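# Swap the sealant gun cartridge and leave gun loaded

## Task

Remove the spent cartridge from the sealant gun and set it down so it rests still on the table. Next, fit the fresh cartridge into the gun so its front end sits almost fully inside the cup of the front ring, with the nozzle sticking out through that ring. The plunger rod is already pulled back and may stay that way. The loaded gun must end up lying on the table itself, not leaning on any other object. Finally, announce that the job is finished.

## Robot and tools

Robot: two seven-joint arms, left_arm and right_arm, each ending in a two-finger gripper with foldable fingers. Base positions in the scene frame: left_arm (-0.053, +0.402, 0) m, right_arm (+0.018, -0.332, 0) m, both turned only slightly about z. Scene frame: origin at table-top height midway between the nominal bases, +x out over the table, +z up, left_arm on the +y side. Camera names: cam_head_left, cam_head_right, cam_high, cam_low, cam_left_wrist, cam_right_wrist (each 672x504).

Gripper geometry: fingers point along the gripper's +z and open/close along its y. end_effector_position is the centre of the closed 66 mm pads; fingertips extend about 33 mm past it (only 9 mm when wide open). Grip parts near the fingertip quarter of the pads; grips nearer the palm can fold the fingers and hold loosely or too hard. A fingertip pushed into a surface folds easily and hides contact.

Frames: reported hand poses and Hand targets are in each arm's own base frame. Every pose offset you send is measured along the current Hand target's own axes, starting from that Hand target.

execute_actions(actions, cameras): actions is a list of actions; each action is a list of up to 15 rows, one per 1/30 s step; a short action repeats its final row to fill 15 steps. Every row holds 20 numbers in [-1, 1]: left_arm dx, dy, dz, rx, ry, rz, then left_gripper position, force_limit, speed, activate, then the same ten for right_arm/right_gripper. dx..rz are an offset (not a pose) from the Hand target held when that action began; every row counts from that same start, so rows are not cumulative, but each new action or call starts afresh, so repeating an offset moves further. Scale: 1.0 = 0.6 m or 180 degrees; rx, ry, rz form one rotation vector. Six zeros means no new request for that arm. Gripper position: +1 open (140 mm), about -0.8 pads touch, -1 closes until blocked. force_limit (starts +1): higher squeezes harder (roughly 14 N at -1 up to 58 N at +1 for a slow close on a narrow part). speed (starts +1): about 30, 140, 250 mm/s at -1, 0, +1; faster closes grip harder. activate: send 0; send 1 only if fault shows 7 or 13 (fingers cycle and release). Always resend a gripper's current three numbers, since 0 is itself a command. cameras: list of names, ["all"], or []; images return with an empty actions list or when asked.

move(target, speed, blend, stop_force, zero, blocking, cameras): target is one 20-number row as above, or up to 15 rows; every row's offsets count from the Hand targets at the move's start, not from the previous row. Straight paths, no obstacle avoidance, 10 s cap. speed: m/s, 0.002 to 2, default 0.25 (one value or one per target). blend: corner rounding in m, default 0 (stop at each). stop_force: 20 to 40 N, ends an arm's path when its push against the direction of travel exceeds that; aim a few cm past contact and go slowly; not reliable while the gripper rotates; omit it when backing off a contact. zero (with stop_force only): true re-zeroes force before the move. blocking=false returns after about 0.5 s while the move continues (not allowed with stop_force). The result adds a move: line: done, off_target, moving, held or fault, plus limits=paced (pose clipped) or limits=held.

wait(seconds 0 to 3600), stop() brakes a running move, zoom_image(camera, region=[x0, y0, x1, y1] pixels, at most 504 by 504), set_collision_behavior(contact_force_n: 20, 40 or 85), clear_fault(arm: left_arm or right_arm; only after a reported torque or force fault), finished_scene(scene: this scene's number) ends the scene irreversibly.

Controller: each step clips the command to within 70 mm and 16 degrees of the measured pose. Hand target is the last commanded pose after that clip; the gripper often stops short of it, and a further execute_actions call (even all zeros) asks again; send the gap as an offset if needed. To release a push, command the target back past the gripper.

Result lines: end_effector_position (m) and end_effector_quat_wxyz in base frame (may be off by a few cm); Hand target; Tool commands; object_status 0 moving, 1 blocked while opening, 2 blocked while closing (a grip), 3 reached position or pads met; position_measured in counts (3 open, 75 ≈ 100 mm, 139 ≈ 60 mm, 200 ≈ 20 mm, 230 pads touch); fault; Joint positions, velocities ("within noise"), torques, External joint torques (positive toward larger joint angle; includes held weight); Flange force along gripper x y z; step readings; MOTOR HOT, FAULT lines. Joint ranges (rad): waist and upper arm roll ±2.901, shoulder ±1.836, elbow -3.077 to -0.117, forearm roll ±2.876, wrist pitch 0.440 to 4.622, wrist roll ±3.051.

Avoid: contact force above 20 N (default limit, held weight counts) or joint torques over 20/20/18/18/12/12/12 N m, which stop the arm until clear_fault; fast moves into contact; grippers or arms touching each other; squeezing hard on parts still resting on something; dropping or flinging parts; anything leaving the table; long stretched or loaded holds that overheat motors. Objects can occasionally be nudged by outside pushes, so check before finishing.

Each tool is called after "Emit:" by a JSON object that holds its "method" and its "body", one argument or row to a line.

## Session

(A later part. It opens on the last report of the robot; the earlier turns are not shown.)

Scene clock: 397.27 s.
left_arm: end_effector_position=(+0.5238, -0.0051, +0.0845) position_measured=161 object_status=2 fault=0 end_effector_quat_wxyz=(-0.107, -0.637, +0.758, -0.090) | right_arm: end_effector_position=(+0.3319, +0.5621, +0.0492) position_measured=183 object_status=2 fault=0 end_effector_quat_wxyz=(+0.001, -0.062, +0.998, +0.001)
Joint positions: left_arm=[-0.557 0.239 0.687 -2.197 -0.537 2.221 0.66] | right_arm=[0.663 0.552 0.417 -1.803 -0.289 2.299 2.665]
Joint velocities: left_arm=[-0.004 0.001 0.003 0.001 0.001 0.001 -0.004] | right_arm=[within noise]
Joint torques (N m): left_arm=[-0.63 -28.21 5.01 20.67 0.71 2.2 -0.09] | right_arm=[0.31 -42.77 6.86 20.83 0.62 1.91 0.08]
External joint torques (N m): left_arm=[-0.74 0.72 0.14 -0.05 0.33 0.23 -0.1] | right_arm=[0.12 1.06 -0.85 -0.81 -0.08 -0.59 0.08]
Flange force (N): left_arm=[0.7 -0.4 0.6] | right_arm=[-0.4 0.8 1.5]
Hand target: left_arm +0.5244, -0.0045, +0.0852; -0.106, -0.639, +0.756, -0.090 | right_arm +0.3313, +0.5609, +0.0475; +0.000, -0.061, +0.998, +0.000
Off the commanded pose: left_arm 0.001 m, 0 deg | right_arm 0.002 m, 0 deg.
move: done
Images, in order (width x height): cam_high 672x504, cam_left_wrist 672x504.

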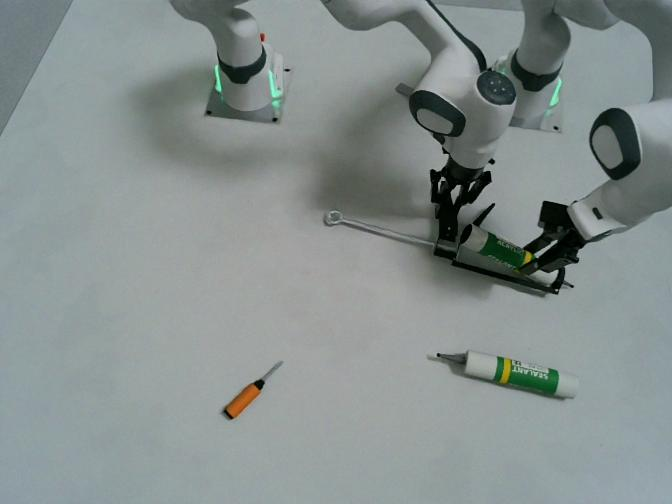

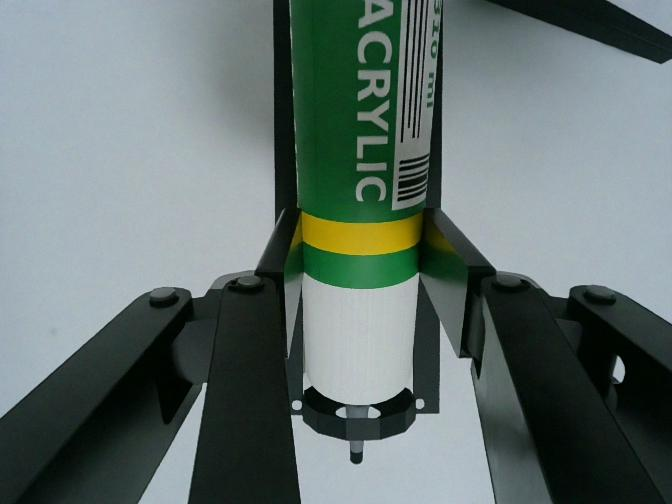

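Emit:
{"method": "move", "body": {
  "target": [
    [0.0465,0,0.004,0,0,0,-1,-0.3,-1,0,0,0,0,0,0,0,-1,0,-1,0],
    [0.0787,0,-0.108,0,0,0,-1,-0.3,-1,0,0,0,0,0,0,0,-1,0,-1,0],
    [-0.4143,0.2125,-0.3175,0,-0.0611,0,-1,-0.3,-1,0,0,0,0,0,0,0,-1,0,-1,0],
    [-0.4602,0.2125,-0.1575,0,-0.0611,0,-1,-0.3,-1,0,0,0,0,0,0,0,-1,0,-1,0]
  ],
  "speed": [0.04,0.1,0.2,0.15],
  "blend": [0.003,0.03,0.02,0],
  "cameras": ["cam_left_wrist","cam_high","cam_low","cam_head_left"]
}}

Scene clock: 418.50 s.
left_arm: end_effector_position=(+0.4456, +0.3038, +0.0993) position_measured=231 object_status=3 fault=0 end_effector_quat_wxyz=(-0.035, -0.648, +0.761, -0.027) | right_arm: end_effector_position=(+0.3320, +0.5624, +0.0494) position_measured=183 object_status=2 fault=0 end_effector_quat_wxyz=(+0.002, -0.062, +0.998, +0.002)
Joint positions: left_arm=[-0.229 0.283 0.88 -2.143 -0.349 2.227 1.027] | right_arm=[0.663 0.552 0.417 -1.803 -0.289 2.299 2.665]
Joint velocities: left_arm=[0.001 0 0 0 0.001 0 0.006] | right_arm=[within noise]
Joint torques (N m): left_arm=[0.18 -24.82 6.15 21.98 0.36 2.51 0.27] | right_arm=[0.31 -43.13 6.73 20.91 0.6 1.84 0.11]
External joint torques (N m): left_arm=[0.22 1.28 -0.76 0.64 -0.19 0.24 0.27] | right_arm=[0.27 0.45 -0.82 -0.59 -0.1 -0.63 0.11]
Flange force (N): left_arm=[-7.2 -5.9 4.2] | right_arm=[0.0 0.6 0.5]
Hand target: left_arm +0.4472, +0.3042, +0.1001; -0.033, -0.645, +0.763, -0.028 | right_arm +0.3313, +0.5609, +0.0475; +0.000, -0.061, +0.998, +0.000
Off the commanded pose: left_arm 0.002 m, 0 deg | right_arm 0.002 m, 0 deg.
move: done
Images, in order (width x height): cam_head_left 672x504, cam_high 672x504, cam_low 672x504, cam_left_wrist 672x504.

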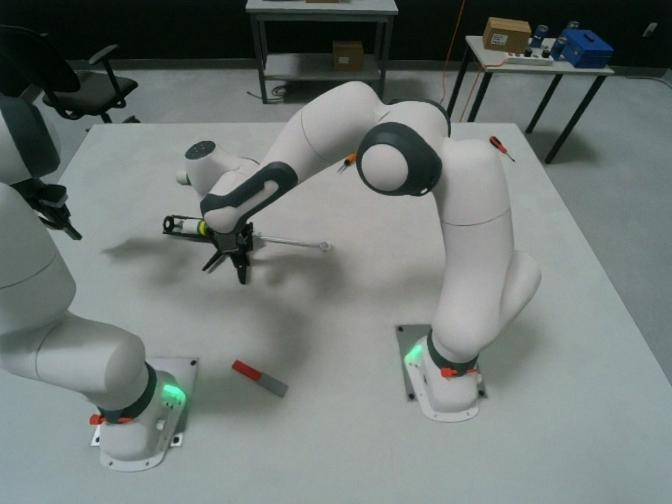

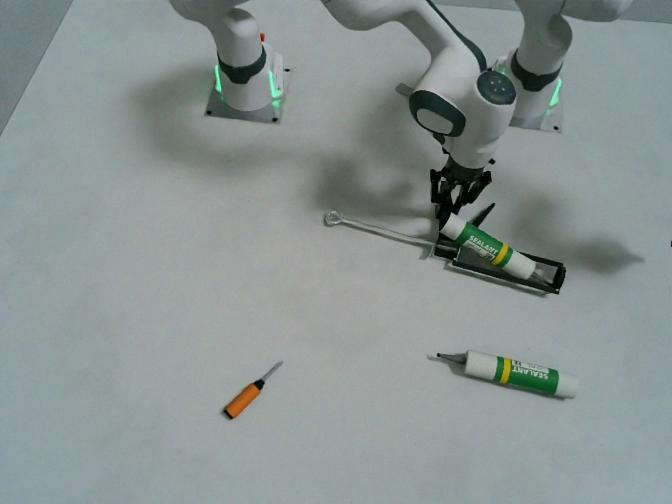

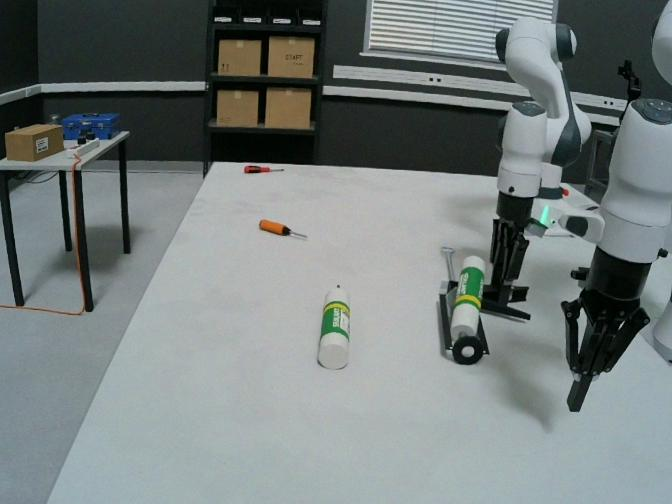

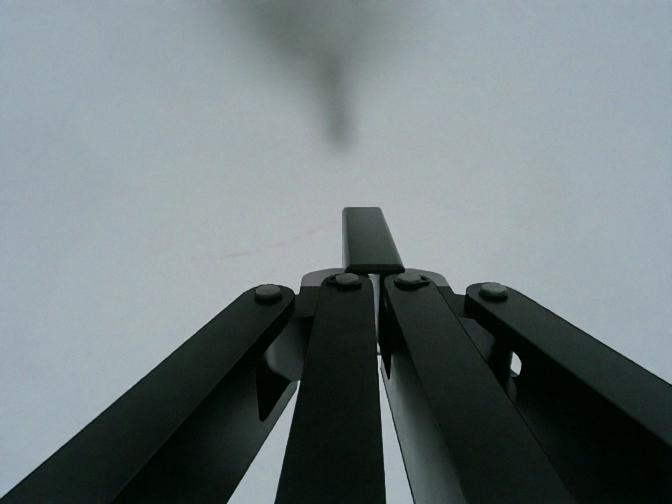

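Emit:
{"method": "move", "body": {
  "target": [
    [0.0217,0,-0.249,0,0,0,0.05,0,0,0,0,0,0,0,0,0,-1,0,-1,0],
    [0.494,-0.195,-0.208,0,-0.0278,0,0.05,0,0,0,0,0,0,0,0,0,-1,0,-1,0]
  ],
  "speed": 0.25,
  "blend": [0.02,0],
  "cameras": ["cam_left_wrist","cam_high","cam_low","cam_head_left"]
}}

Emit:
{"method": "zoom_image", "body": {
  "camera": "cam_high",
  "region": [400, 190, 600, 310]
}}

Emit:
{"method": "zoom_image", "body": {
  "camera": "cam_low",
  "region": [410, 230, 560, 380]
}}

Scene clock: 434.23 s.
left_arm: end_effector_position=(+0.5144, +0.0034, +0.2503) position_measured=123 object_status=3 fault=0 end_effector_quat_wxyz=(-0.002, -0.643, +0.766, -0.001) | right_arm: end_effector_position=(+0.3320, +0.5624, +0.0494) position_measured=183 object_status=2 fault=0 end_effector_quat_wxyz=(+0.002, -0.062, +0.998, +0.002)
Joint positions: left_arm=[-0.487 -0.135 0.476 -2.127 0.065 2.004 0.131] | right_arm=[0.663 0.552 0.417 -1.803 -0.289 2.299 2.665]
Joint velocities: left_arm=[0 0 0.002 -0.002 0 0 -0.005] | right_arm=[within noise]
Joint torques (N m): left_arm=[0.21 -22.24 -2.74 24.58 1.23 2.82 -0.05] | right_arm=[0.33 -43.09 6.79 20.87 0.57 1.84 0.11]
External joint torques (N m): left_arm=[0.22 1.71 -0.68 -0.02 0.56 0.25 -0.05] | right_arm=[0.3 0.8 -0.79 -0.8 -0.13 -0.66 0.11]
Flange force (N): left_arm=[-0.1 -4.3 1.7] | right_arm=[0.0 0.7 1.1]
Hand target: left_arm +0.5152, +0.0042, +0.2501; +0.000, -0.646, +0.764, +0.000 | right_arm +0.3313, +0.5609, +0.0475; +0.000, -0.061, +0.998, +0.000
Off the commanded pose: left_arm 0.001 m, 0 deg | right_arm 0.002 m, 0 deg.
move: done
Images, in order (width x height): cam_head_left 672x504, cam_high 672x504, cam_low 672x504, cam_left_wrist 672x504.

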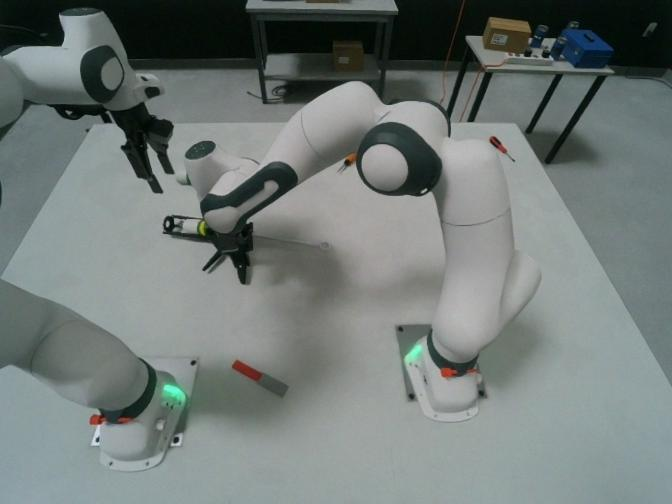

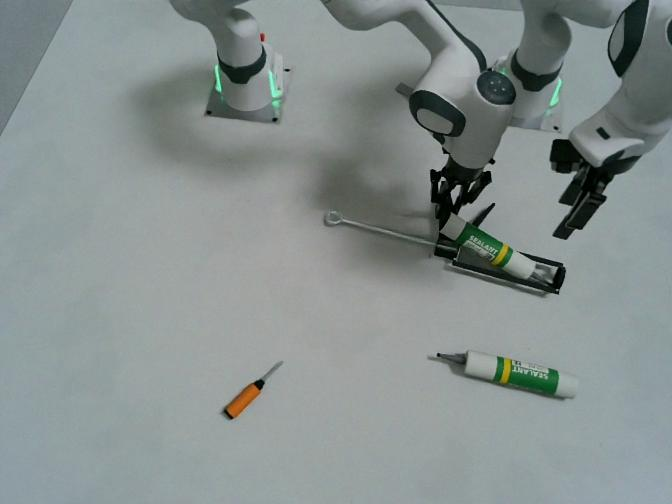

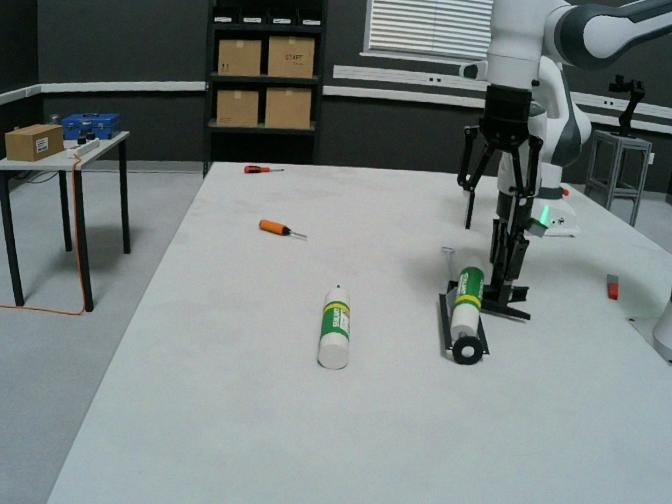

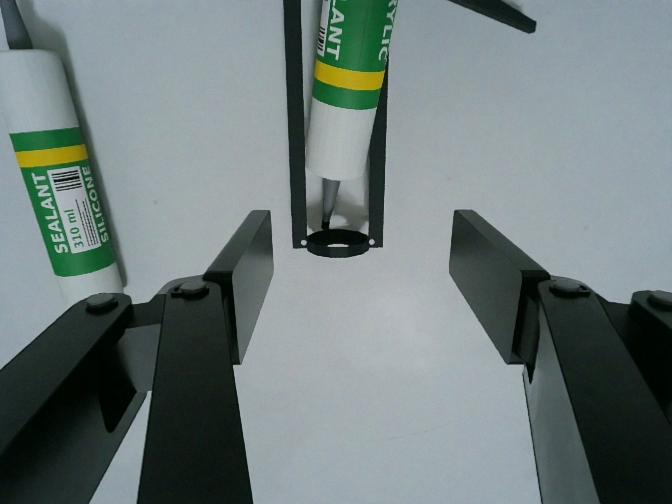

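Scaled by 2.520.

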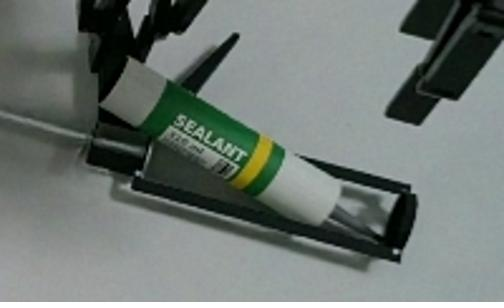

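Scaled by 3.360.

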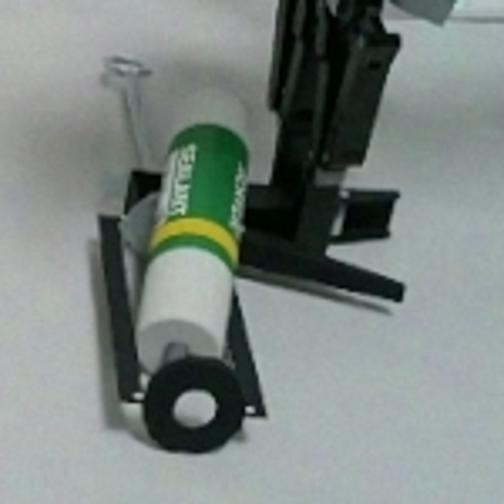

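Emit:
{"method": "move", "body": {
  "target": [0.0325,-0.002,0.194,-0.0034,0.0666,0.0321,0.1,0,0,0,0,0,0,0,0,0,-1,0,-1,0],
  "speed": 0.12,
  "cameras": ["cam_left_wrist","cam_high","cam_head_left"]
}}

Scene clock: 454.97 s.
left_arm: end_effector_position=(+0.5123, -0.0149, +0.1340) position_measured=117 object_status=3 fault=0 end_effector_quat_wxyz=(-0.083, -0.605, +0.789, -0.062) | right_arm: end_effector_position=(+0.3320, +0.5624, +0.0494) position_measured=183 object_status=2 fault=0 end_effector_quat_wxyz=(+0.002, -0.062, +0.998, +0.002)
Joint positions: left_arm=[-0.463 0.071 0.536 -2.222 -0.285 2.191 0.513] | right_arm=[0.663 0.552 0.417 -1.803 -0.289 2.299 2.665]
Joint velocities: left_arm=[0 0 0.001 -0.001 -0.001 0 0.007] | right_arm=[within noise]
Joint torques (N m): left_arm=[0.05 -25.59 0.77 22.98 0 2.32 0.24] | right_arm=[0.3 -43.14 6.79 20.88 0.58 1.83 0.11]
External joint torques (N m): left_arm=[0.15 2.16 -0.29 0.68 -0.44 0.11 0.23] | right_arm=[0.36 0.67 -0.71 -0.8 -0.11 -0.67 0.11]
Flange force (N): left_arm=[-4.6 -9.6 3.6] | right_arm=[0.3 0.5 0.8]
Hand target: left_arm +0.5131, -0.0152, +0.1337; -0.083, -0.603, +0.791, -0.063 | right_arm +0.3313, +0.5609, +0.0475; +0.000, -0.061, +0.998, +0.000
Off the commanded pose: left_arm 0.001 m, 0 deg | right_arm 0.002 m, 0 deg.
move: done
Images, in order (width x height): cam_head_left 672x504, cam_high 672x504, cam_left_wrist 672x504.

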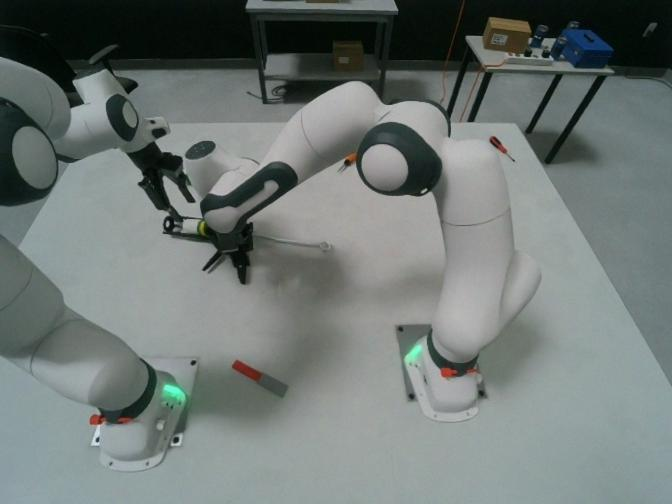

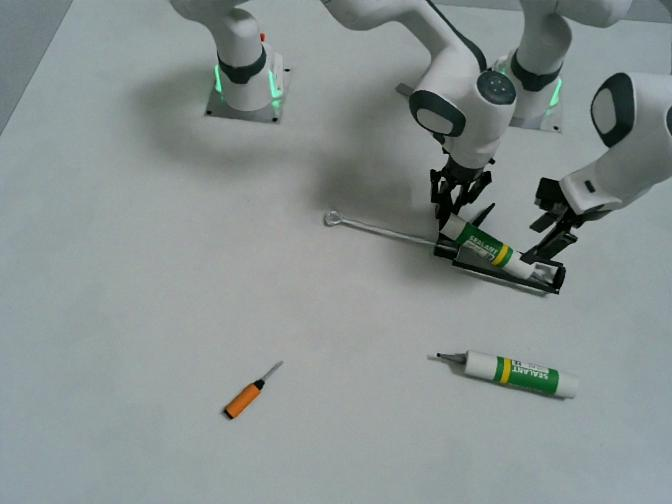

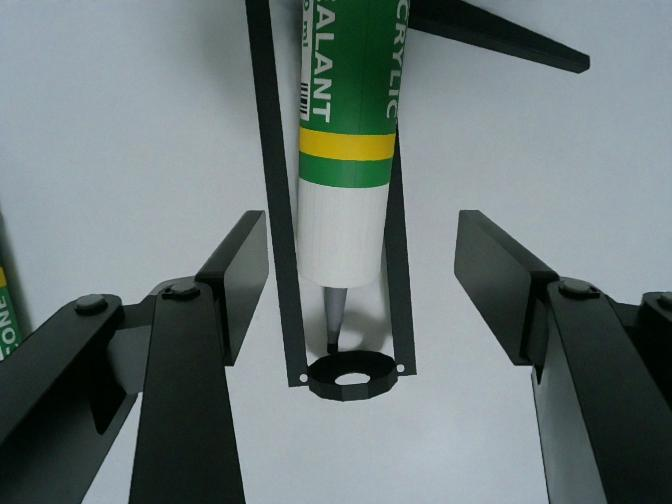

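Emit:
{"method": "move", "body": {
  "target": [
    [0.037,-0.0067,0.06,0,0,0.0139,0.05,0,0,0,0,0,0,0,0,0,-1,0,-1,0],
    [0.037,-0.0067,0.124,0,0,0.0139,0.0,0,0,0,0,0,0,0,0,0,-1,0,-1,0],
    [0.037,-0.0067,0.124,0,0,0.0139,-1,0,-1,0,0,0,0,0,0,0,-1,0,-1,0]
  ],
  "speed": 0.06
}}

Emit:
{"method": "wait", "body": {
  "seconds": 0.6,
  "cameras": ["cam_left_wrist","cam_high"]
}}

Scene clock: 476.03 s.
left_arm: end_effector_position=(+0.5070, -0.0519, +0.0663) position_measured=161 object_status=0 fault=0 end_effector_quat_wxyz=(-0.082, -0.587, +0.803, -0.064) | right_arm: end_effector_position=(+0.3320, +0.5624, +0.0494) position_measured=183 object_status=2 fault=0 end_effector_quat_wxyz=(+0.002, -0.062, +0.998, +0.002)
Joint positions: left_arm=[-0.481 0.182 0.47 -2.288 -0.406 2.355 0.596] | right_arm=[0.663 0.552 0.417 -1.803 -0.289 2.299 2.665]
Joint torques (N m): left_arm=[0.04 -27.59 2.14 20.05 0.06 2.47 0.26] | right_arm=[0.44 -43.61 6.85 21.43 0.58 1.82 0.09]
External joint torques (N m): left_arm=[0.02 2.76 -0.49 -0.1 -0.39 0.31 0.25] | right_arm=[0.16 0.25 -0.93 -0.22 -0.11 -0.69 0.09]
Flange force (N): left_arm=[-4.0 -7.1 7.7] | right_arm=[-0.9 1.4 0.0]
Hand target: left_arm +0.5071, -0.0521, +0.0656; -0.082, -0.585, +0.804, -0.065 | right_arm +0.3313, +0.5609, +0.0475; +0.000, -0.061, +0.998, +0.000
Off the commanded pose: left_arm 0.001 m, 0 deg | right_arm 0.002 m, 0 deg.
move: done

Scene clock: 476.63 s.
left_arm: end_effector_position=(+0.5070, -0.0519, +0.0663) position_measured=161 object_status=2 fault=0 end_effector_quat_wxyz=(-0.082, -0.587, +0.803, -0.064) | right_arm: end_effector_position=(+0.3320, +0.5624, +0.0494) position_measured=183 object_status=2 fault=0 end_effector_quat_wxyz=(+0.002, -0.062, +0.998, +0.002)
Joint positions: left_arm=[-0.481 0.182 0.47 -2.288 -0.406 2.355 0.596] | right_arm=[0.663 0.552 0.417 -1.803 -0.289 2.299 2.665]
Joint torques (N m): left_arm=[0.06 -27.57 2.15 20.06 0.06 2.47 0.26] | right_arm=[0.46 -43.58 6.85 21.38 0.6 1.84 0.15]
External joint torques (N m): left_arm=[0.06 2.93 -0.47 -0.25 -0.4 0.28 0.25] | right_arm=[0.54 0.3 -0.65 -0.31 -0.09 -0.66 0.15]
Flange force (N): left_arm=[-4.2 -7.1 8.0] | right_arm=[-0.3 1.8 0.2]
Hand target: left_arm +0.5071, -0.0521, +0.0656; -0.082, -0.585, +0.804, -0.065 | right_arm +0.3313, +0.5609, +0.0475; +0.000, -0.061, +0.998, +0.000
Tool commands: left_gripper/position=-1.0 left_gripper/force_limit=+0.0 left_gripper/speed=-1.0 left_gripper/activate=+0.0 right_gripper/position=-1.0 right_gripper/force_limit=+0.0 right_gripper/speed=-1.0 right_gripper/activate=+0.0
Off the commanded pose: left_arm 0.001 m, 0 deg | right_arm 0.002 m, 0 deg.
wait: 0.60 s; at rest by 0.17 s
Images, in order (width x height): cam_high 672x504, cam_left_wrist 672x504.

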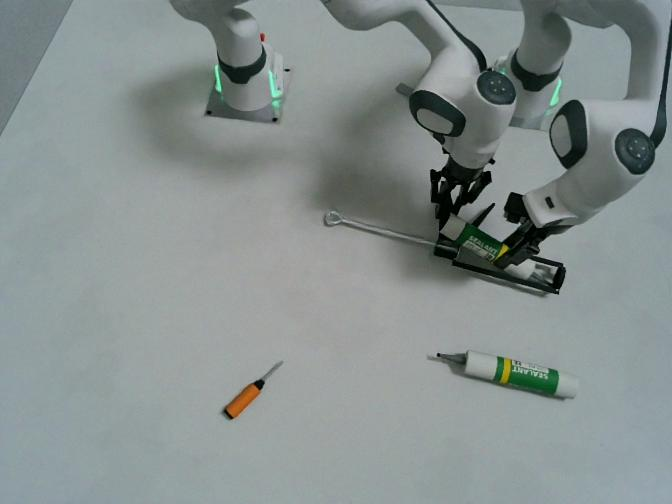

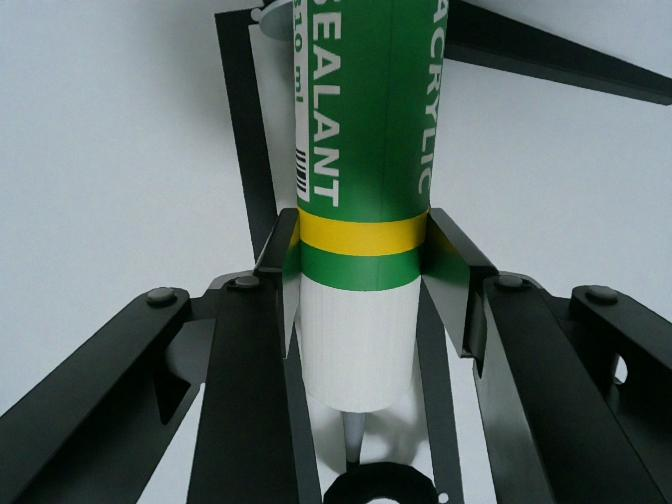

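Emit:
{"method": "move", "body": {
  "target": [0.0347,0,-0.163,0,0,0,-1,0,-1,0,0,0,0,0,0,0,-1,0,-1,0],
  "speed": 0.06,
  "cameras": ["cam_left_wrist","cam_high"]
}}

Scene clock: 491.80 s.
left_arm: end_effector_position=(+0.5062, -0.0524, +0.1645) position_measured=161 object_status=2 fault=0 end_effector_quat_wxyz=(-0.082, -0.583, +0.806, -0.066) | right_arm: end_effector_position=(+0.3320, +0.5624, +0.0494) position_measured=183 object_status=2 fault=0 end_effector_quat_wxyz=(+0.002, -0.062, +0.998, +0.002)
Joint positions: left_arm=[-0.493 -0.005 0.493 -2.224 -0.24 2.15 0.457] | right_arm=[0.663 0.552 0.417 -1.803 -0.289 2.299 2.665]
Joint velocities: left_arm=[-0.001 0 0 0.001 0.001 -0.003 -0.005] | right_arm=[within noise]
Joint torques (N m): left_arm=[-0.31 -25.83 -0.33 23.84 0.95 2.17 -0.15] | right_arm=[0.17 -43.08 6.75 20.82 0.59 1.82 0.09]
External joint torques (N m): left_arm=[-0.25 0.85 -0.18 0.82 0.52 -0.1 -0.15] | right_arm=[0.09 0.57 -0.85 -0.76 -0.11 -0.68 0.09]
Flange force (N): left_arm=[-0.9 -4.6 -0.8] | right_arm=[0.1 0.0 0.6]
Hand target: left_arm +0.5063, -0.0519, +0.1655; -0.082, -0.585, +0.804, -0.065 | right_arm +0.3313, +0.5609, +0.0475; +0.000, -0.061, +0.998, +0.000
Off the commanded pose: left_arm 0.001 m, 0 deg | right_arm 0.002 m, 0 deg.
move: done
Images, in order (width x height): cam_high 672x504, cam_left_wrist 672x504.

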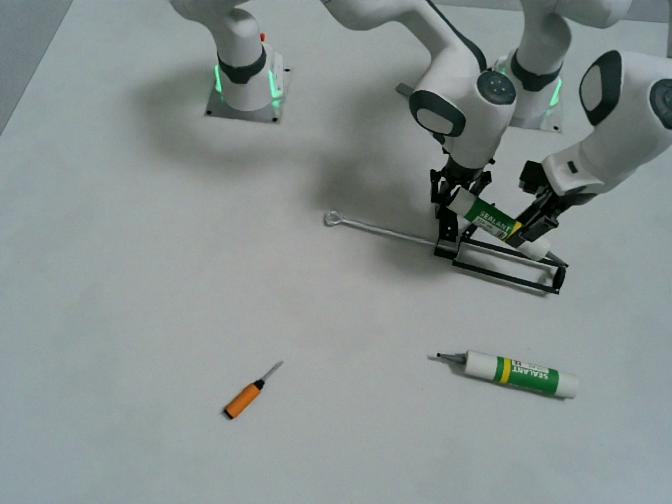

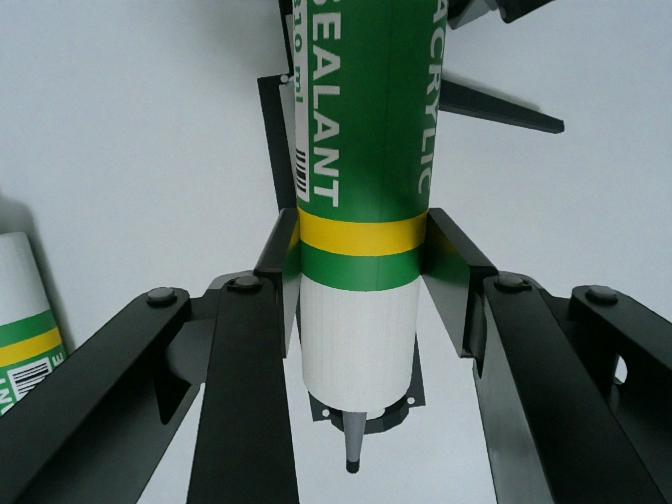

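Emit:
{"method": "move", "body": {
  "target": [
    [-0.5105,0.2753,-0.1695,0,-0.0667,0,-1,0,-1,0,0,0,0,0,0,0,-1,0,-1,0],
    [-0.5417,0.2753,-0.023,0,-0.0667,0,-1,0,-1,0,0,0,0,0,0,0,-1,0,-1,0]
  ],
  "speed": 0.15,
  "blend": [0.02,0],
  "cameras": ["cam_left_wrist","cam_low","cam_head_left"]
}}

Scene clock: 504.17 s.
left_arm: end_effector_position=(+0.4462, +0.3034, +0.1099) position_measured=161 object_status=2 fault=0 end_effector_quat_wxyz=(+0.001, -0.591, +0.806, -0.003) | right_arm: end_effector_position=(+0.3320, +0.5624, +0.0494) position_measured=183 object_status=2 fault=0 end_effector_quat_wxyz=(+0.002, -0.062, +0.998, +0.002)
Joint positions: left_arm=[-0.176 0.163 0.784 -2.226 -0.167 2.338 1.023] | right_arm=[0.663 0.552 0.417 -1.803 -0.289 2.299 2.665]
Joint velocities: left_arm=[-0.001 0 -0.001 -0.001 -0.001 0.001 0.007] | right_arm=[within noise]
Joint torques (N m): left_arm=[0.2 -23.24 2.95 22.83 0.1 2.81 0.26] | right_arm=[0.15 -43.05 6.71 20.83 0.59 1.85 0.09]
External joint torques (N m): left_arm=[0.2 1.86 -0.72 1.02 -0.45 0.32 0.26] | right_arm=[-0.02 0.58 -0.94 -0.69 -0.11 -0.64 0.09]
Flange force (N): left_arm=[-10.4 -7.4 6.4] | right_arm=[-0.1 0.1 0.7]
Hand target: left_arm +0.4477, +0.3040, +0.1102; +0.003, -0.589, +0.808, -0.003 | right_arm +0.3313, +0.5609, +0.0475; +0.000, -0.061, +0.998, +0.000
Off the commanded pose: left_arm 0.002 m, 0 deg | right_arm 0.002 m, 0 deg.
move: done
Images, in order (width x height): cam_head_left 672x504, cam_low 672x504, cam_left_wrist 672x504.

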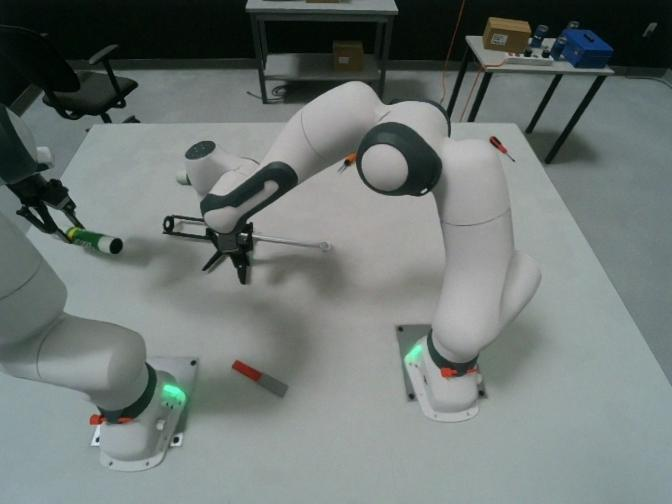

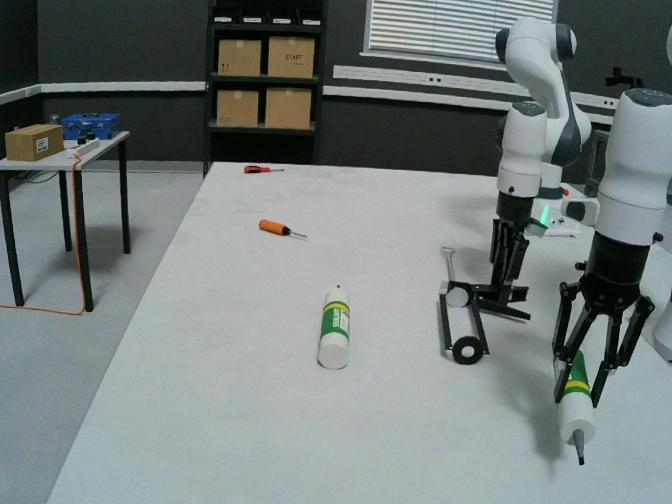

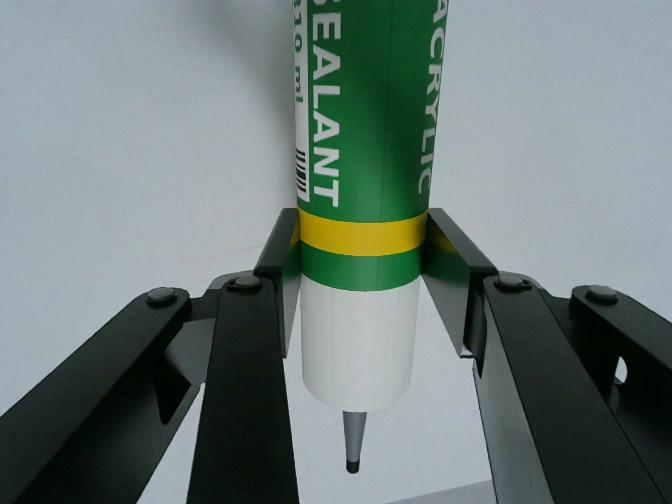

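Emit:
{"method": "move", "body": {
  "target": [0,0,0.075,0,0,0,-1,0,-1,0,0,0,0,0,0,0,-1,0,-1,0],
  "speed": 0.1
}}

Emit:
{"method": "move", "body": {
  "target": [0,0,0.04,0,0,0,-1,0,-1,0,0,0,0,0,0,0,-1,0,-1,0],
  "speed": 0.012,
  "stop_force": 20
}}

Scene clock: 509.30 s.
left_arm: end_effector_position=(+0.4464, +0.3032, +0.0646) position_measured=161 object_status=2 fault=0 end_effector_quat_wxyz=(+0.001, -0.591, +0.806, -0.002) | right_arm: end_effector_position=(+0.3320, +0.5624, +0.0494) position_measured=183 object_status=2 fault=0 end_effector_quat_wxyz=(+0.002, -0.062, +0.998, +0.002)
Joint positions: left_arm=[-0.121 0.265 0.72 -2.247 -0.275 2.431 1.097] | right_arm=[0.663 0.552 0.417 -1.803 -0.289 2.299 2.665]
Joint velocities: left_arm=[0 0 0 -0.001 -0.001 0 0.005] | right_arm=[within noise]
Joint torques (N m): left_arm=[0.19 -26.97 4.88 21.35 0.08 2.78 0.31] | right_arm=[0.17 -43.07 6.78 20.82 0.59 1.83 0.12]
External joint torques (N m): left_arm=[0.12 1.28 -0.72 1.05 -0.43 0.3 0.31] | right_arm=[-0.05 0.63 -0.92 -0.76 -0.11 -0.66 0.12]
Flange force (N): left_arm=[-8.0 -5.3 6.0] | right_arm=[0.0 -0.1 0.7]
Hand target: left_arm +0.4481, +0.3039, +0.0652; +0.003, -0.589, +0.808, -0.003 | right_arm +0.3313, +0.5609, +0.0475; +0.000, -0.061, +0.998, +0.000
Off the commanded pose: left_arm 0.002 m, 0 deg | right_arm 0.002 m, 0 deg.
move: done

Scene clock: 513.20 s.
left_arm: end_effector_position=(+0.4562, +0.3089, +0.0508) position_measured=161 object_status=2 fault=0 end_effector_quat_wxyz=(+0.015, -0.591, +0.806, -0.006) | right_arm: end_effector_position=(+0.3320, +0.5624, +0.0494) position_measured=183 object_status=2 fault=0 end_effector_quat_wxyz=(+0.002, -0.062, +0.998, +0.002)
Joint positions: left_arm=[-0.066 0.301 0.661 -2.241 -0.322 2.487 1.13] | right_arm=[0.663 0.552 0.417 -1.803 -0.289 2.299 2.665]
Joint torques (N m): left_arm=[0.17 -21.12 3.51 14.5 0.46 1.51 0.2] | right_arm=[0.12 -43.07 6.78 20.79 0.59 1.84 0.12]
External joint torques (N m): left_arm=[0.32 9.09 -2.28 -5.46 -0.04 -1.05 0.2] | right_arm=[0.03 0.55 -0.8 -0.72 -0.1 -0.63 0.12]
Flange force (N): left_arm=[-7.5 -4.5 23.9] | right_arm=[0.1 0.0 0.6]
Hand target: left_arm +0.4483, +0.3038, +0.0412; +0.003, -0.589, +0.808, -0.003 | right_arm +0.3313, +0.5609, +0.0475; +0.000, -0.061, +0.998, +0.000
Off the commanded pose: left_arm 0.013 m, 1 deg | right_arm 0.002 m, 0 deg.
move: off_target (left_arm)

Emit:
{"method": "move", "body": {
  "target": [
    [0,0,-0.0175,0,0,0,-1,0,-1,0,0,0,0,0,0,0,-1,0,-1,0],
    [0,0,-0.0175,0,0,0,0.1,0,-1,0,0,0,0,0,0,0,-1,0,-1,0],
    [0,0,-0.25,0,0,0,0.1,0,-1,0,0,0,0,0,0,0,-1,0,-1,0]
  ],
  "speed": [0.03,0.03,0.12],
  "cameras": ["cam_left_wrist","cam_low","cam_head_left","cam_high"]
}}

Scene clock: 525.80 s.
left_arm: end_effector_position=(+0.4470, +0.3049, +0.1907) position_measured=117 object_status=3 fault=0 end_effector_quat_wxyz=(+0.004, -0.587, +0.809, -0.004) | right_arm: end_effector_position=(+0.3320, +0.5624, +0.0494) position_measured=183 object_status=2 fault=0 end_effector_quat_wxyz=(+0.002, -0.062, +0.998, +0.002)
Joint positions: left_arm=[-0.167 0.006 0.77 -2.143 -0.015 2.154 0.927] | right_arm=[0.663 0.552 0.417 -1.803 -0.289 2.299 2.665]
Joint velocities: left_arm=[0 -0.001 -0.003 0.001 0 0 -0.006] | right_arm=[within noise]
Joint torques (N m): left_arm=[-0.82 -21.31 -0.53 24.05 1.19 2.36 -0.13] | right_arm=[0.09 -43.04 6.76 20.84 0.58 1.83 0.13]
External joint torques (N m): left_arm=[-0.81 0.99 -0.66 0.31 0.56 -0.14 -0.13] | right_arm=[0.02 0.89 -0.87 -0.88 -0.12 -0.68 0.13]
Flange force (N): left_arm=[-1.0 -2.8 -0.2] | right_arm=[-0.1 0.2 1.1]
Hand target: left_arm +0.4470, +0.3041, +0.1912; +0.003, -0.589, +0.808, -0.003 | right_arm +0.3313, +0.5609, +0.0475; +0.000, -0.061, +0.998, +0.000
Off the commanded pose: left_arm 0.001 m, 0 deg | right_arm 0.002 m, 0 deg.
move: done
Images, in order (width x height): cam_head_left 672x504, cam_high 672x504, cam_low 672x504, cam_left_wrist 672x504.

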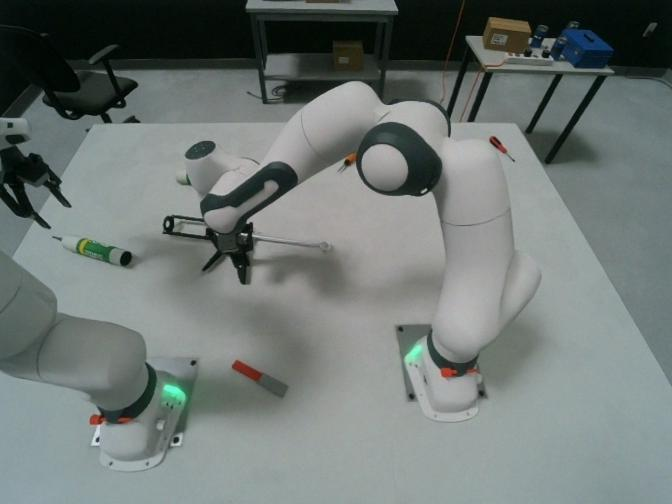

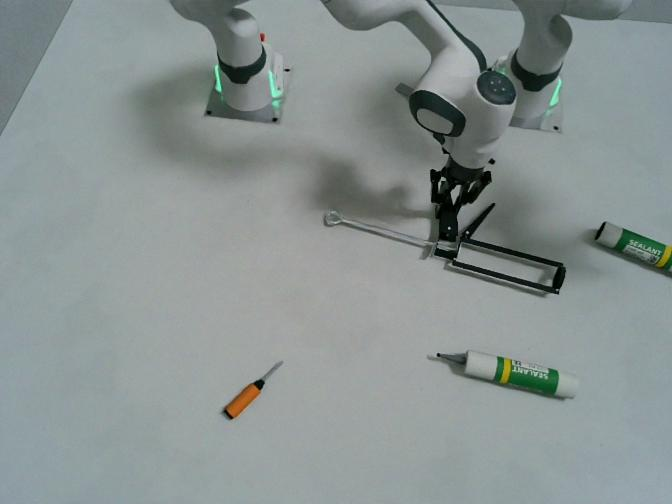

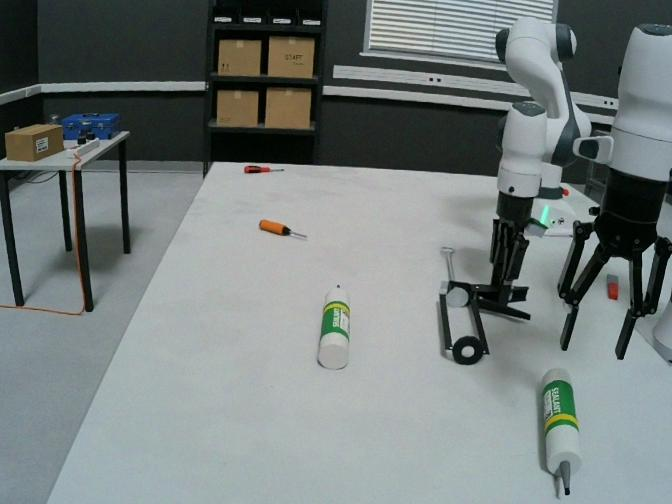

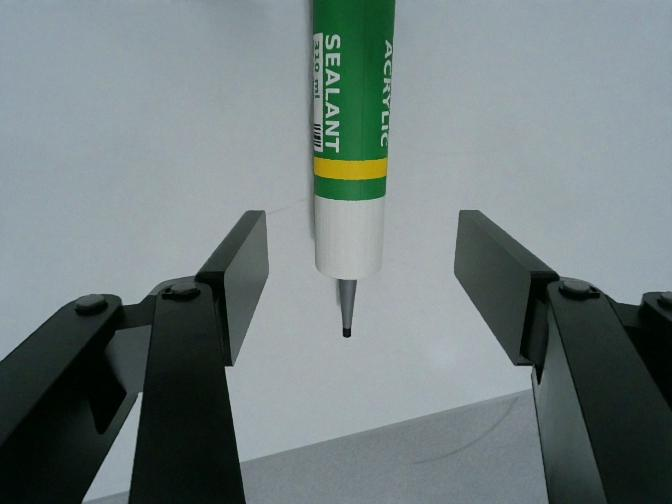

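Emit:
{"method": "move", "body": {
  "target": [
    [0,0,0,0,0,0,0.1,0,-1,0,0,0,0,0,0,0,0.1,0,-1,0],
    [0,0,0,0,0,0,0.1,0,-1,0,0,0,-0.12,0,0,0,0.1,0,-1,0],
    [0,0,0,0,0,0,0.1,0,-1,0,0.055,-0.41,-0.12,0,0,0,0.1,0,-1,0]
  ],
  "speed": 0.15,
  "cameras": ["cam_head_left"]
}}

Scene clock: 562.43 s.
left_arm: end_effector_position=(+0.4470, +0.3049, +0.1907) position_measured=117 object_status=3 fault=0 end_effector_quat_wxyz=(+0.003, -0.588, +0.809, -0.004) | right_arm: end_effector_position=(+0.3282, +0.3117, +0.1191) position_measured=117 object_status=3 fault=0 end_effector_quat_wxyz=(-0.001, -0.059, +0.998, -0.002)
Joint positions: left_arm=[-0.167 0.006 0.77 -2.143 -0.015 2.154 0.925] | right_arm=[0.379 -0.142 0.384 -2.506 0.074 2.368 2.158]
Joint velocities: left_arm=[within noise] | right_arm=[0 -0.002 0.001 0 0.001 0 -0.006]
Joint torques (N m): left_arm=[-0.78 -21.3 -0.52 23.99 1.19 2.37 -0.12] | right_arm=[0.59 -23.46 -2.1 21.48 1 2.66 -0.04]
External joint torques (N m): left_arm=[-0.69 0.96 -0.57 0.24 0.56 -0.14 -0.12] | right_arm=[0.59 -1.08 -0.51 -0.23 0.39 0.22 -0.04]
Flange force (N): left_arm=[-0.9 -2.5 -0.2] | right_arm=[4.1 -3.0 -1.9]
Hand target: left_arm +0.4470, +0.3041, +0.1912; +0.003, -0.589, +0.808, -0.003 | right_arm +0.3285, +0.3127, +0.1195; +0.000, -0.061, +0.998, +0.000
Off the commanded pose: left_arm 0.001 m, 0 deg | right_arm 0.001 m, 0 deg.
move: done

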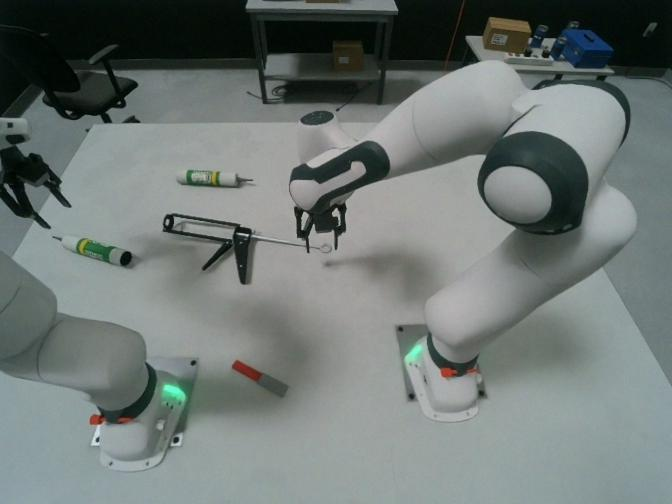

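Emit:
{"method": "move", "body": {
  "target": [
    [0.2215,-0.3108,-0.1,0,0,-0.544,0.1,0,-1,0,0,0,0,0,0,0,0.1,0,-1,0],
    [0.443,-0.6217,-0.1,0,0,0.912,0.1,0,-1,0,0,0,0,0,0,0,0.1,0,-1,0]
  ],
  "speed": 0.4,
  "blend": [0.03,0],
  "cameras": ["cam_left_wrist","cam_head_left","cam_high"]
}}

Scene clock: 576.40 s.
left_arm: end_effector_position=(+0.7205, -0.0627, +0.2551) position_measured=117 object_status=3 fault=0 end_effector_quat_wxyz=(+0.004, +0.722, +0.691, +0.004) | right_arm: end_effector_position=(+0.3282, +0.3117, +0.1191) position_measured=117 object_status=3 fault=0 end_effector_quat_wxyz=(-0.001, -0.060, +0.998, -0.002)
Joint positions: left_arm=[-0.717 0.834 1.102 -1.133 -0.724 1.6 -2.874] | right_arm=[0.379 -0.143 0.384 -2.506 0.075 2.368 2.156]
Joint velocities: left_arm=[-0.001 0 0.001 0 0 -0.001 -0.005] | right_arm=[within noise]
Joint torques (N m): left_arm=[0.26 -42.24 18.01 18.78 0.53 2.44 -0.07] | right_arm=[0.09 -23.51 -1.75 21.48 1 2.67 -0.21]
External joint torques (N m): left_arm=[0.24 2.4 -0.28 0.66 -0.42 -0.13 -0.07] | right_arm=[-0.03 -1.15 -0.29 -0.2 0.39 0.23 -0.21]
Flange force (N): left_arm=[-0.4 15.4 -1.5] | right_arm=[3.7 -3.6 -2.0]
Hand target: left_arm +0.7202, -0.0630, +0.2543; +0.004, +0.719, +0.695, +0.002 | right_arm +0.3285, +0.3127, +0.1195; +0.000, -0.061, +0.998, +0.000
Off the commanded pose: left_arm 0.001 m, 1 deg | right_arm 0.001 m, 0 deg.
move: done; limits=paced
Images, in order (width x height): cam_head_left 672x504, cam_high 672x504, cam_left_wrist 672x504.

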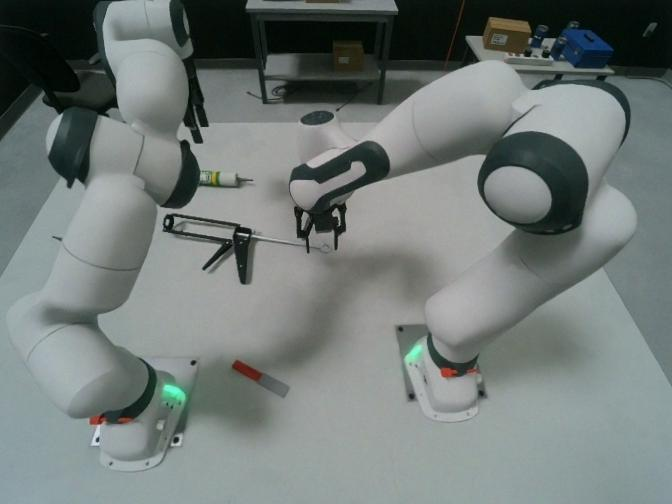

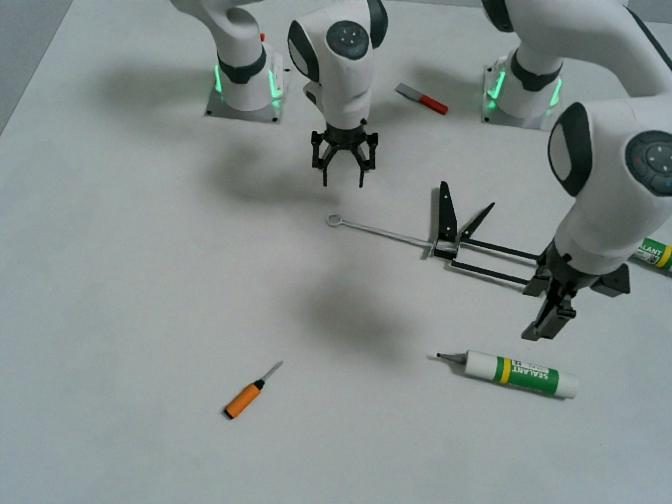

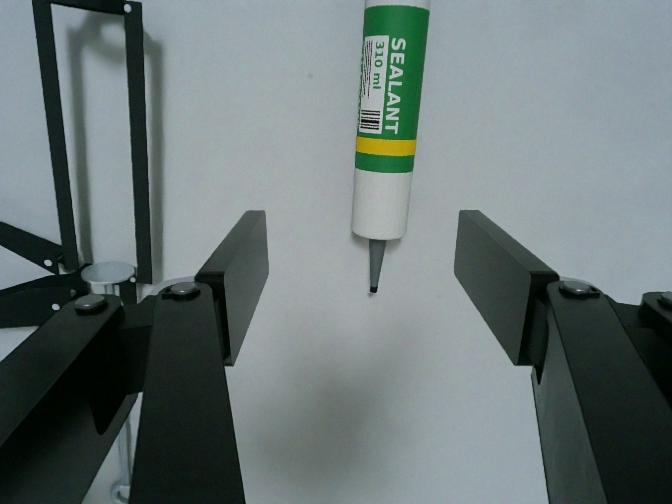

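Emit:
{"method": "move", "body": {
  "target": [-0.01,0.046,0.26,0,0,0.01,0.1,0,0,0,0,0,0,0,0,0,0.1,0,-1,0],
  "speed": 0.2,
  "cameras": ["cam_left_wrist"]
}}

Scene clock: 584.43 s.
left_arm: end_effector_position=(+0.7474, -0.0694, +0.0975) position_measured=117 object_status=3 fault=0 end_effector_quat_wxyz=(+0.001, +0.728, +0.686, +0.002) | right_arm: end_effector_position=(+0.3282, +0.3117, +0.1191) position_measured=117 object_status=3 fault=0 end_effector_quat_wxyz=(-0.001, -0.060, +0.998, -0.002)
Joint positions: left_arm=[-0.675 1.025 0.985 -1.197 -0.826 1.829 -2.829] | right_arm=[0.379 -0.143 0.384 -2.506 0.075 2.368 2.156]
Joint torques (N m): left_arm=[0.28 -48.2 19.87 17.9 0.6 2.83 0.2] | right_arm=[0.2 -23.54 -1.8 21.43 1.02 2.65 -0.19]
External joint torques (N m): left_arm=[0.4 0.97 -0.58 0.74 -0.32 0.28 0.2] | right_arm=[0.16 -1.19 -0.25 -0.29 0.4 0.2 -0.19]
Flange force (N): left_arm=[0.5 9.5 1.5] | right_arm=[4.3 -3.6 -2.1]
Hand target: left_arm +0.7489, -0.0703, +0.0986; +0.004, +0.730, +0.683, +0.003 | right_arm +0.3285, +0.3127, +0.1195; +0.000, -0.061, +0.998, +0.000
Off the commanded pose: left_arm 0.002 m, 1 deg | right_arm 0.001 m, 0 deg.
move: done

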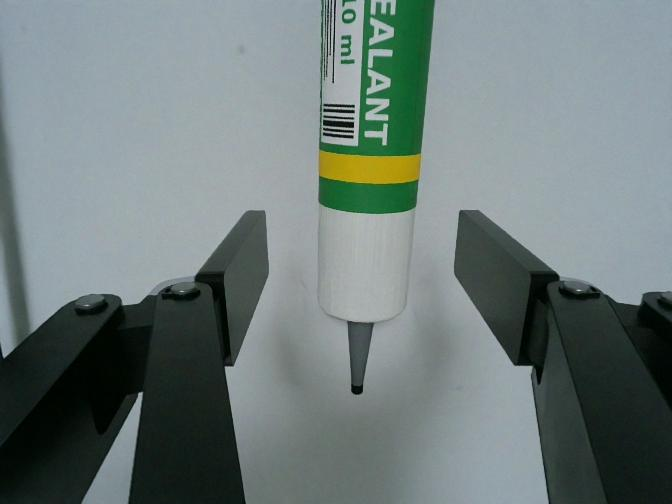

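Emit:
{"method": "move", "body": {
  "target": [
    [0.038,0.0075,0.02,0,0,0.0083,0.05,0,0,0,0,0,0,0,0,0,0.1,0,-1,0],
    [0.038,0.0075,0.0917,0,0,0.0083,0.05,0,0,0,0,0,0,0,0,0,0.1,0,-1,0],
    [0.038,0.0075,0.0917,0,0,0.0083,-1,-0.3,-1,0,0,0,0,0,0,0,0.1,0,-1,0]
  ],
  "speed": 0.08
}}

Emit:
{"method": "wait", "body": {
  "seconds": 0.5,
  "cameras": ["cam_left_wrist"]
}}

Scene clock: 598.50 s.
left_arm: end_effector_position=(+0.7546, -0.0477, +0.0433) position_measured=158 object_status=0 fault=0 end_effector_quat_wxyz=(+0.002, +0.737, +0.676, +0.002) | right_arm: end_effector_position=(+0.3282, +0.3117, +0.1191) position_measured=117 object_status=3 fault=0 end_effector_quat_wxyz=(-0.001, -0.060, +0.998, -0.002)
Joint positions: left_arm=[-0.616 1.09 0.924 -1.194 -0.848 1.91 -2.767] | right_arm=[0.379 -0.143 0.384 -2.506 0.075 2.368 2.156]
Joint torques (N m): left_arm=[0.22 -49.22 19.82 17 0.91 2.82 0.3] | right_arm=[0.22 -23.44 -1.72 21.42 1.01 2.66 -0.11]
External joint torques (N m): left_arm=[0.28 1.55 -0.64 0.05 0.01 0.25 0.3] | right_arm=[0.23 -1.21 -0.13 -0.22 0.4 0.22 -0.11]
Flange force (N): left_arm=[0.9 5.2 2.9] | right_arm=[4.3 -3.2 -2.1]
Hand target: left_arm +0.7554, -0.0479, +0.0436; +0.004, +0.739, +0.674, +0.003 | right_arm +0.3285, +0.3127, +0.1195; +0.000, -0.061, +0.998, +0.000
Off the commanded pose: left_arm 0.001 m, 0 deg | right_arm 0.001 m, 0 deg.
move: done

Scene clock: 599.00 s.
left_arm: end_effector_position=(+0.7546, -0.0477, +0.0433) position_measured=158 object_status=2 fault=0 end_effector_quat_wxyz=(+0.002, +0.737, +0.676, +0.002) | right_arm: end_effector_position=(+0.3282, +0.3117, +0.1191) position_measured=117 object_status=3 fault=0 end_effector_quat_wxyz=(-0.001, -0.060, +0.998, -0.002)
Joint positions: left_arm=[-0.616 1.09 0.924 -1.194 -0.848 1.91 -2.767] | right_arm=[0.379 -0.143 0.384 -2.506 0.075 2.368 2.156]
Joint torques (N m): left_arm=[0.22 -49.25 19.81 17 0.91 2.83 0.29] | right_arm=[0.19 -23.54 -1.75 21.41 1.02 2.65 -0.15]
External joint torques (N m): left_arm=[-0.15 1.35 -0.77 0.27 -0.01 0.25 0.29] | right_arm=[0.14 -1.18 -0.21 -0.23 0.41 0.22 -0.15]
Flange force (N): left_arm=[0.3 4.9 2.6] | right_arm=[4.1 -3.4 -2.1]
Hand target: left_arm +0.7554, -0.0479, +0.0436; +0.004, +0.739, +0.674, +0.003 | right_arm +0.3285, +0.3127, +0.1195; +0.000, -0.061, +0.998, +0.000
Tool commands: left_gripper/position=-1.0 left_gripper/force_limit=-0.3 left_gripper/speed=-1.0 left_gripper/activate=+0.0 right_gripper/position=+0.1 right_gripper/force_limit=+0.0 right_gripper/speed=-1.0 right_gripper/activate=+0.0
Off the commanded pose: left_arm 0.001 m, 0 deg | right_arm 0.001 m, 0 deg.
wait: 0.50 s; at rest by 0.17 s

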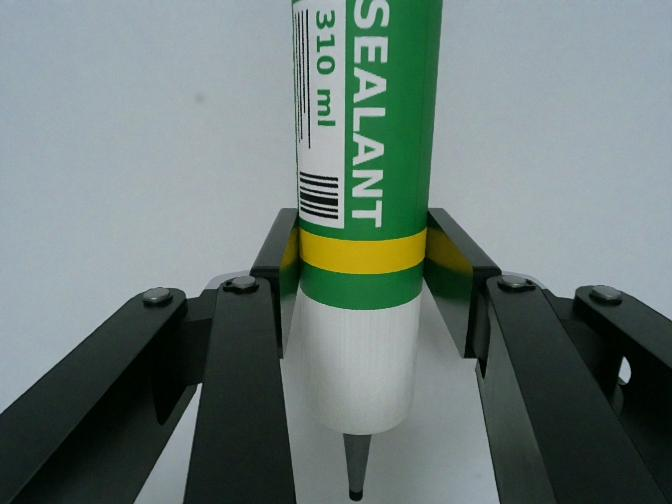

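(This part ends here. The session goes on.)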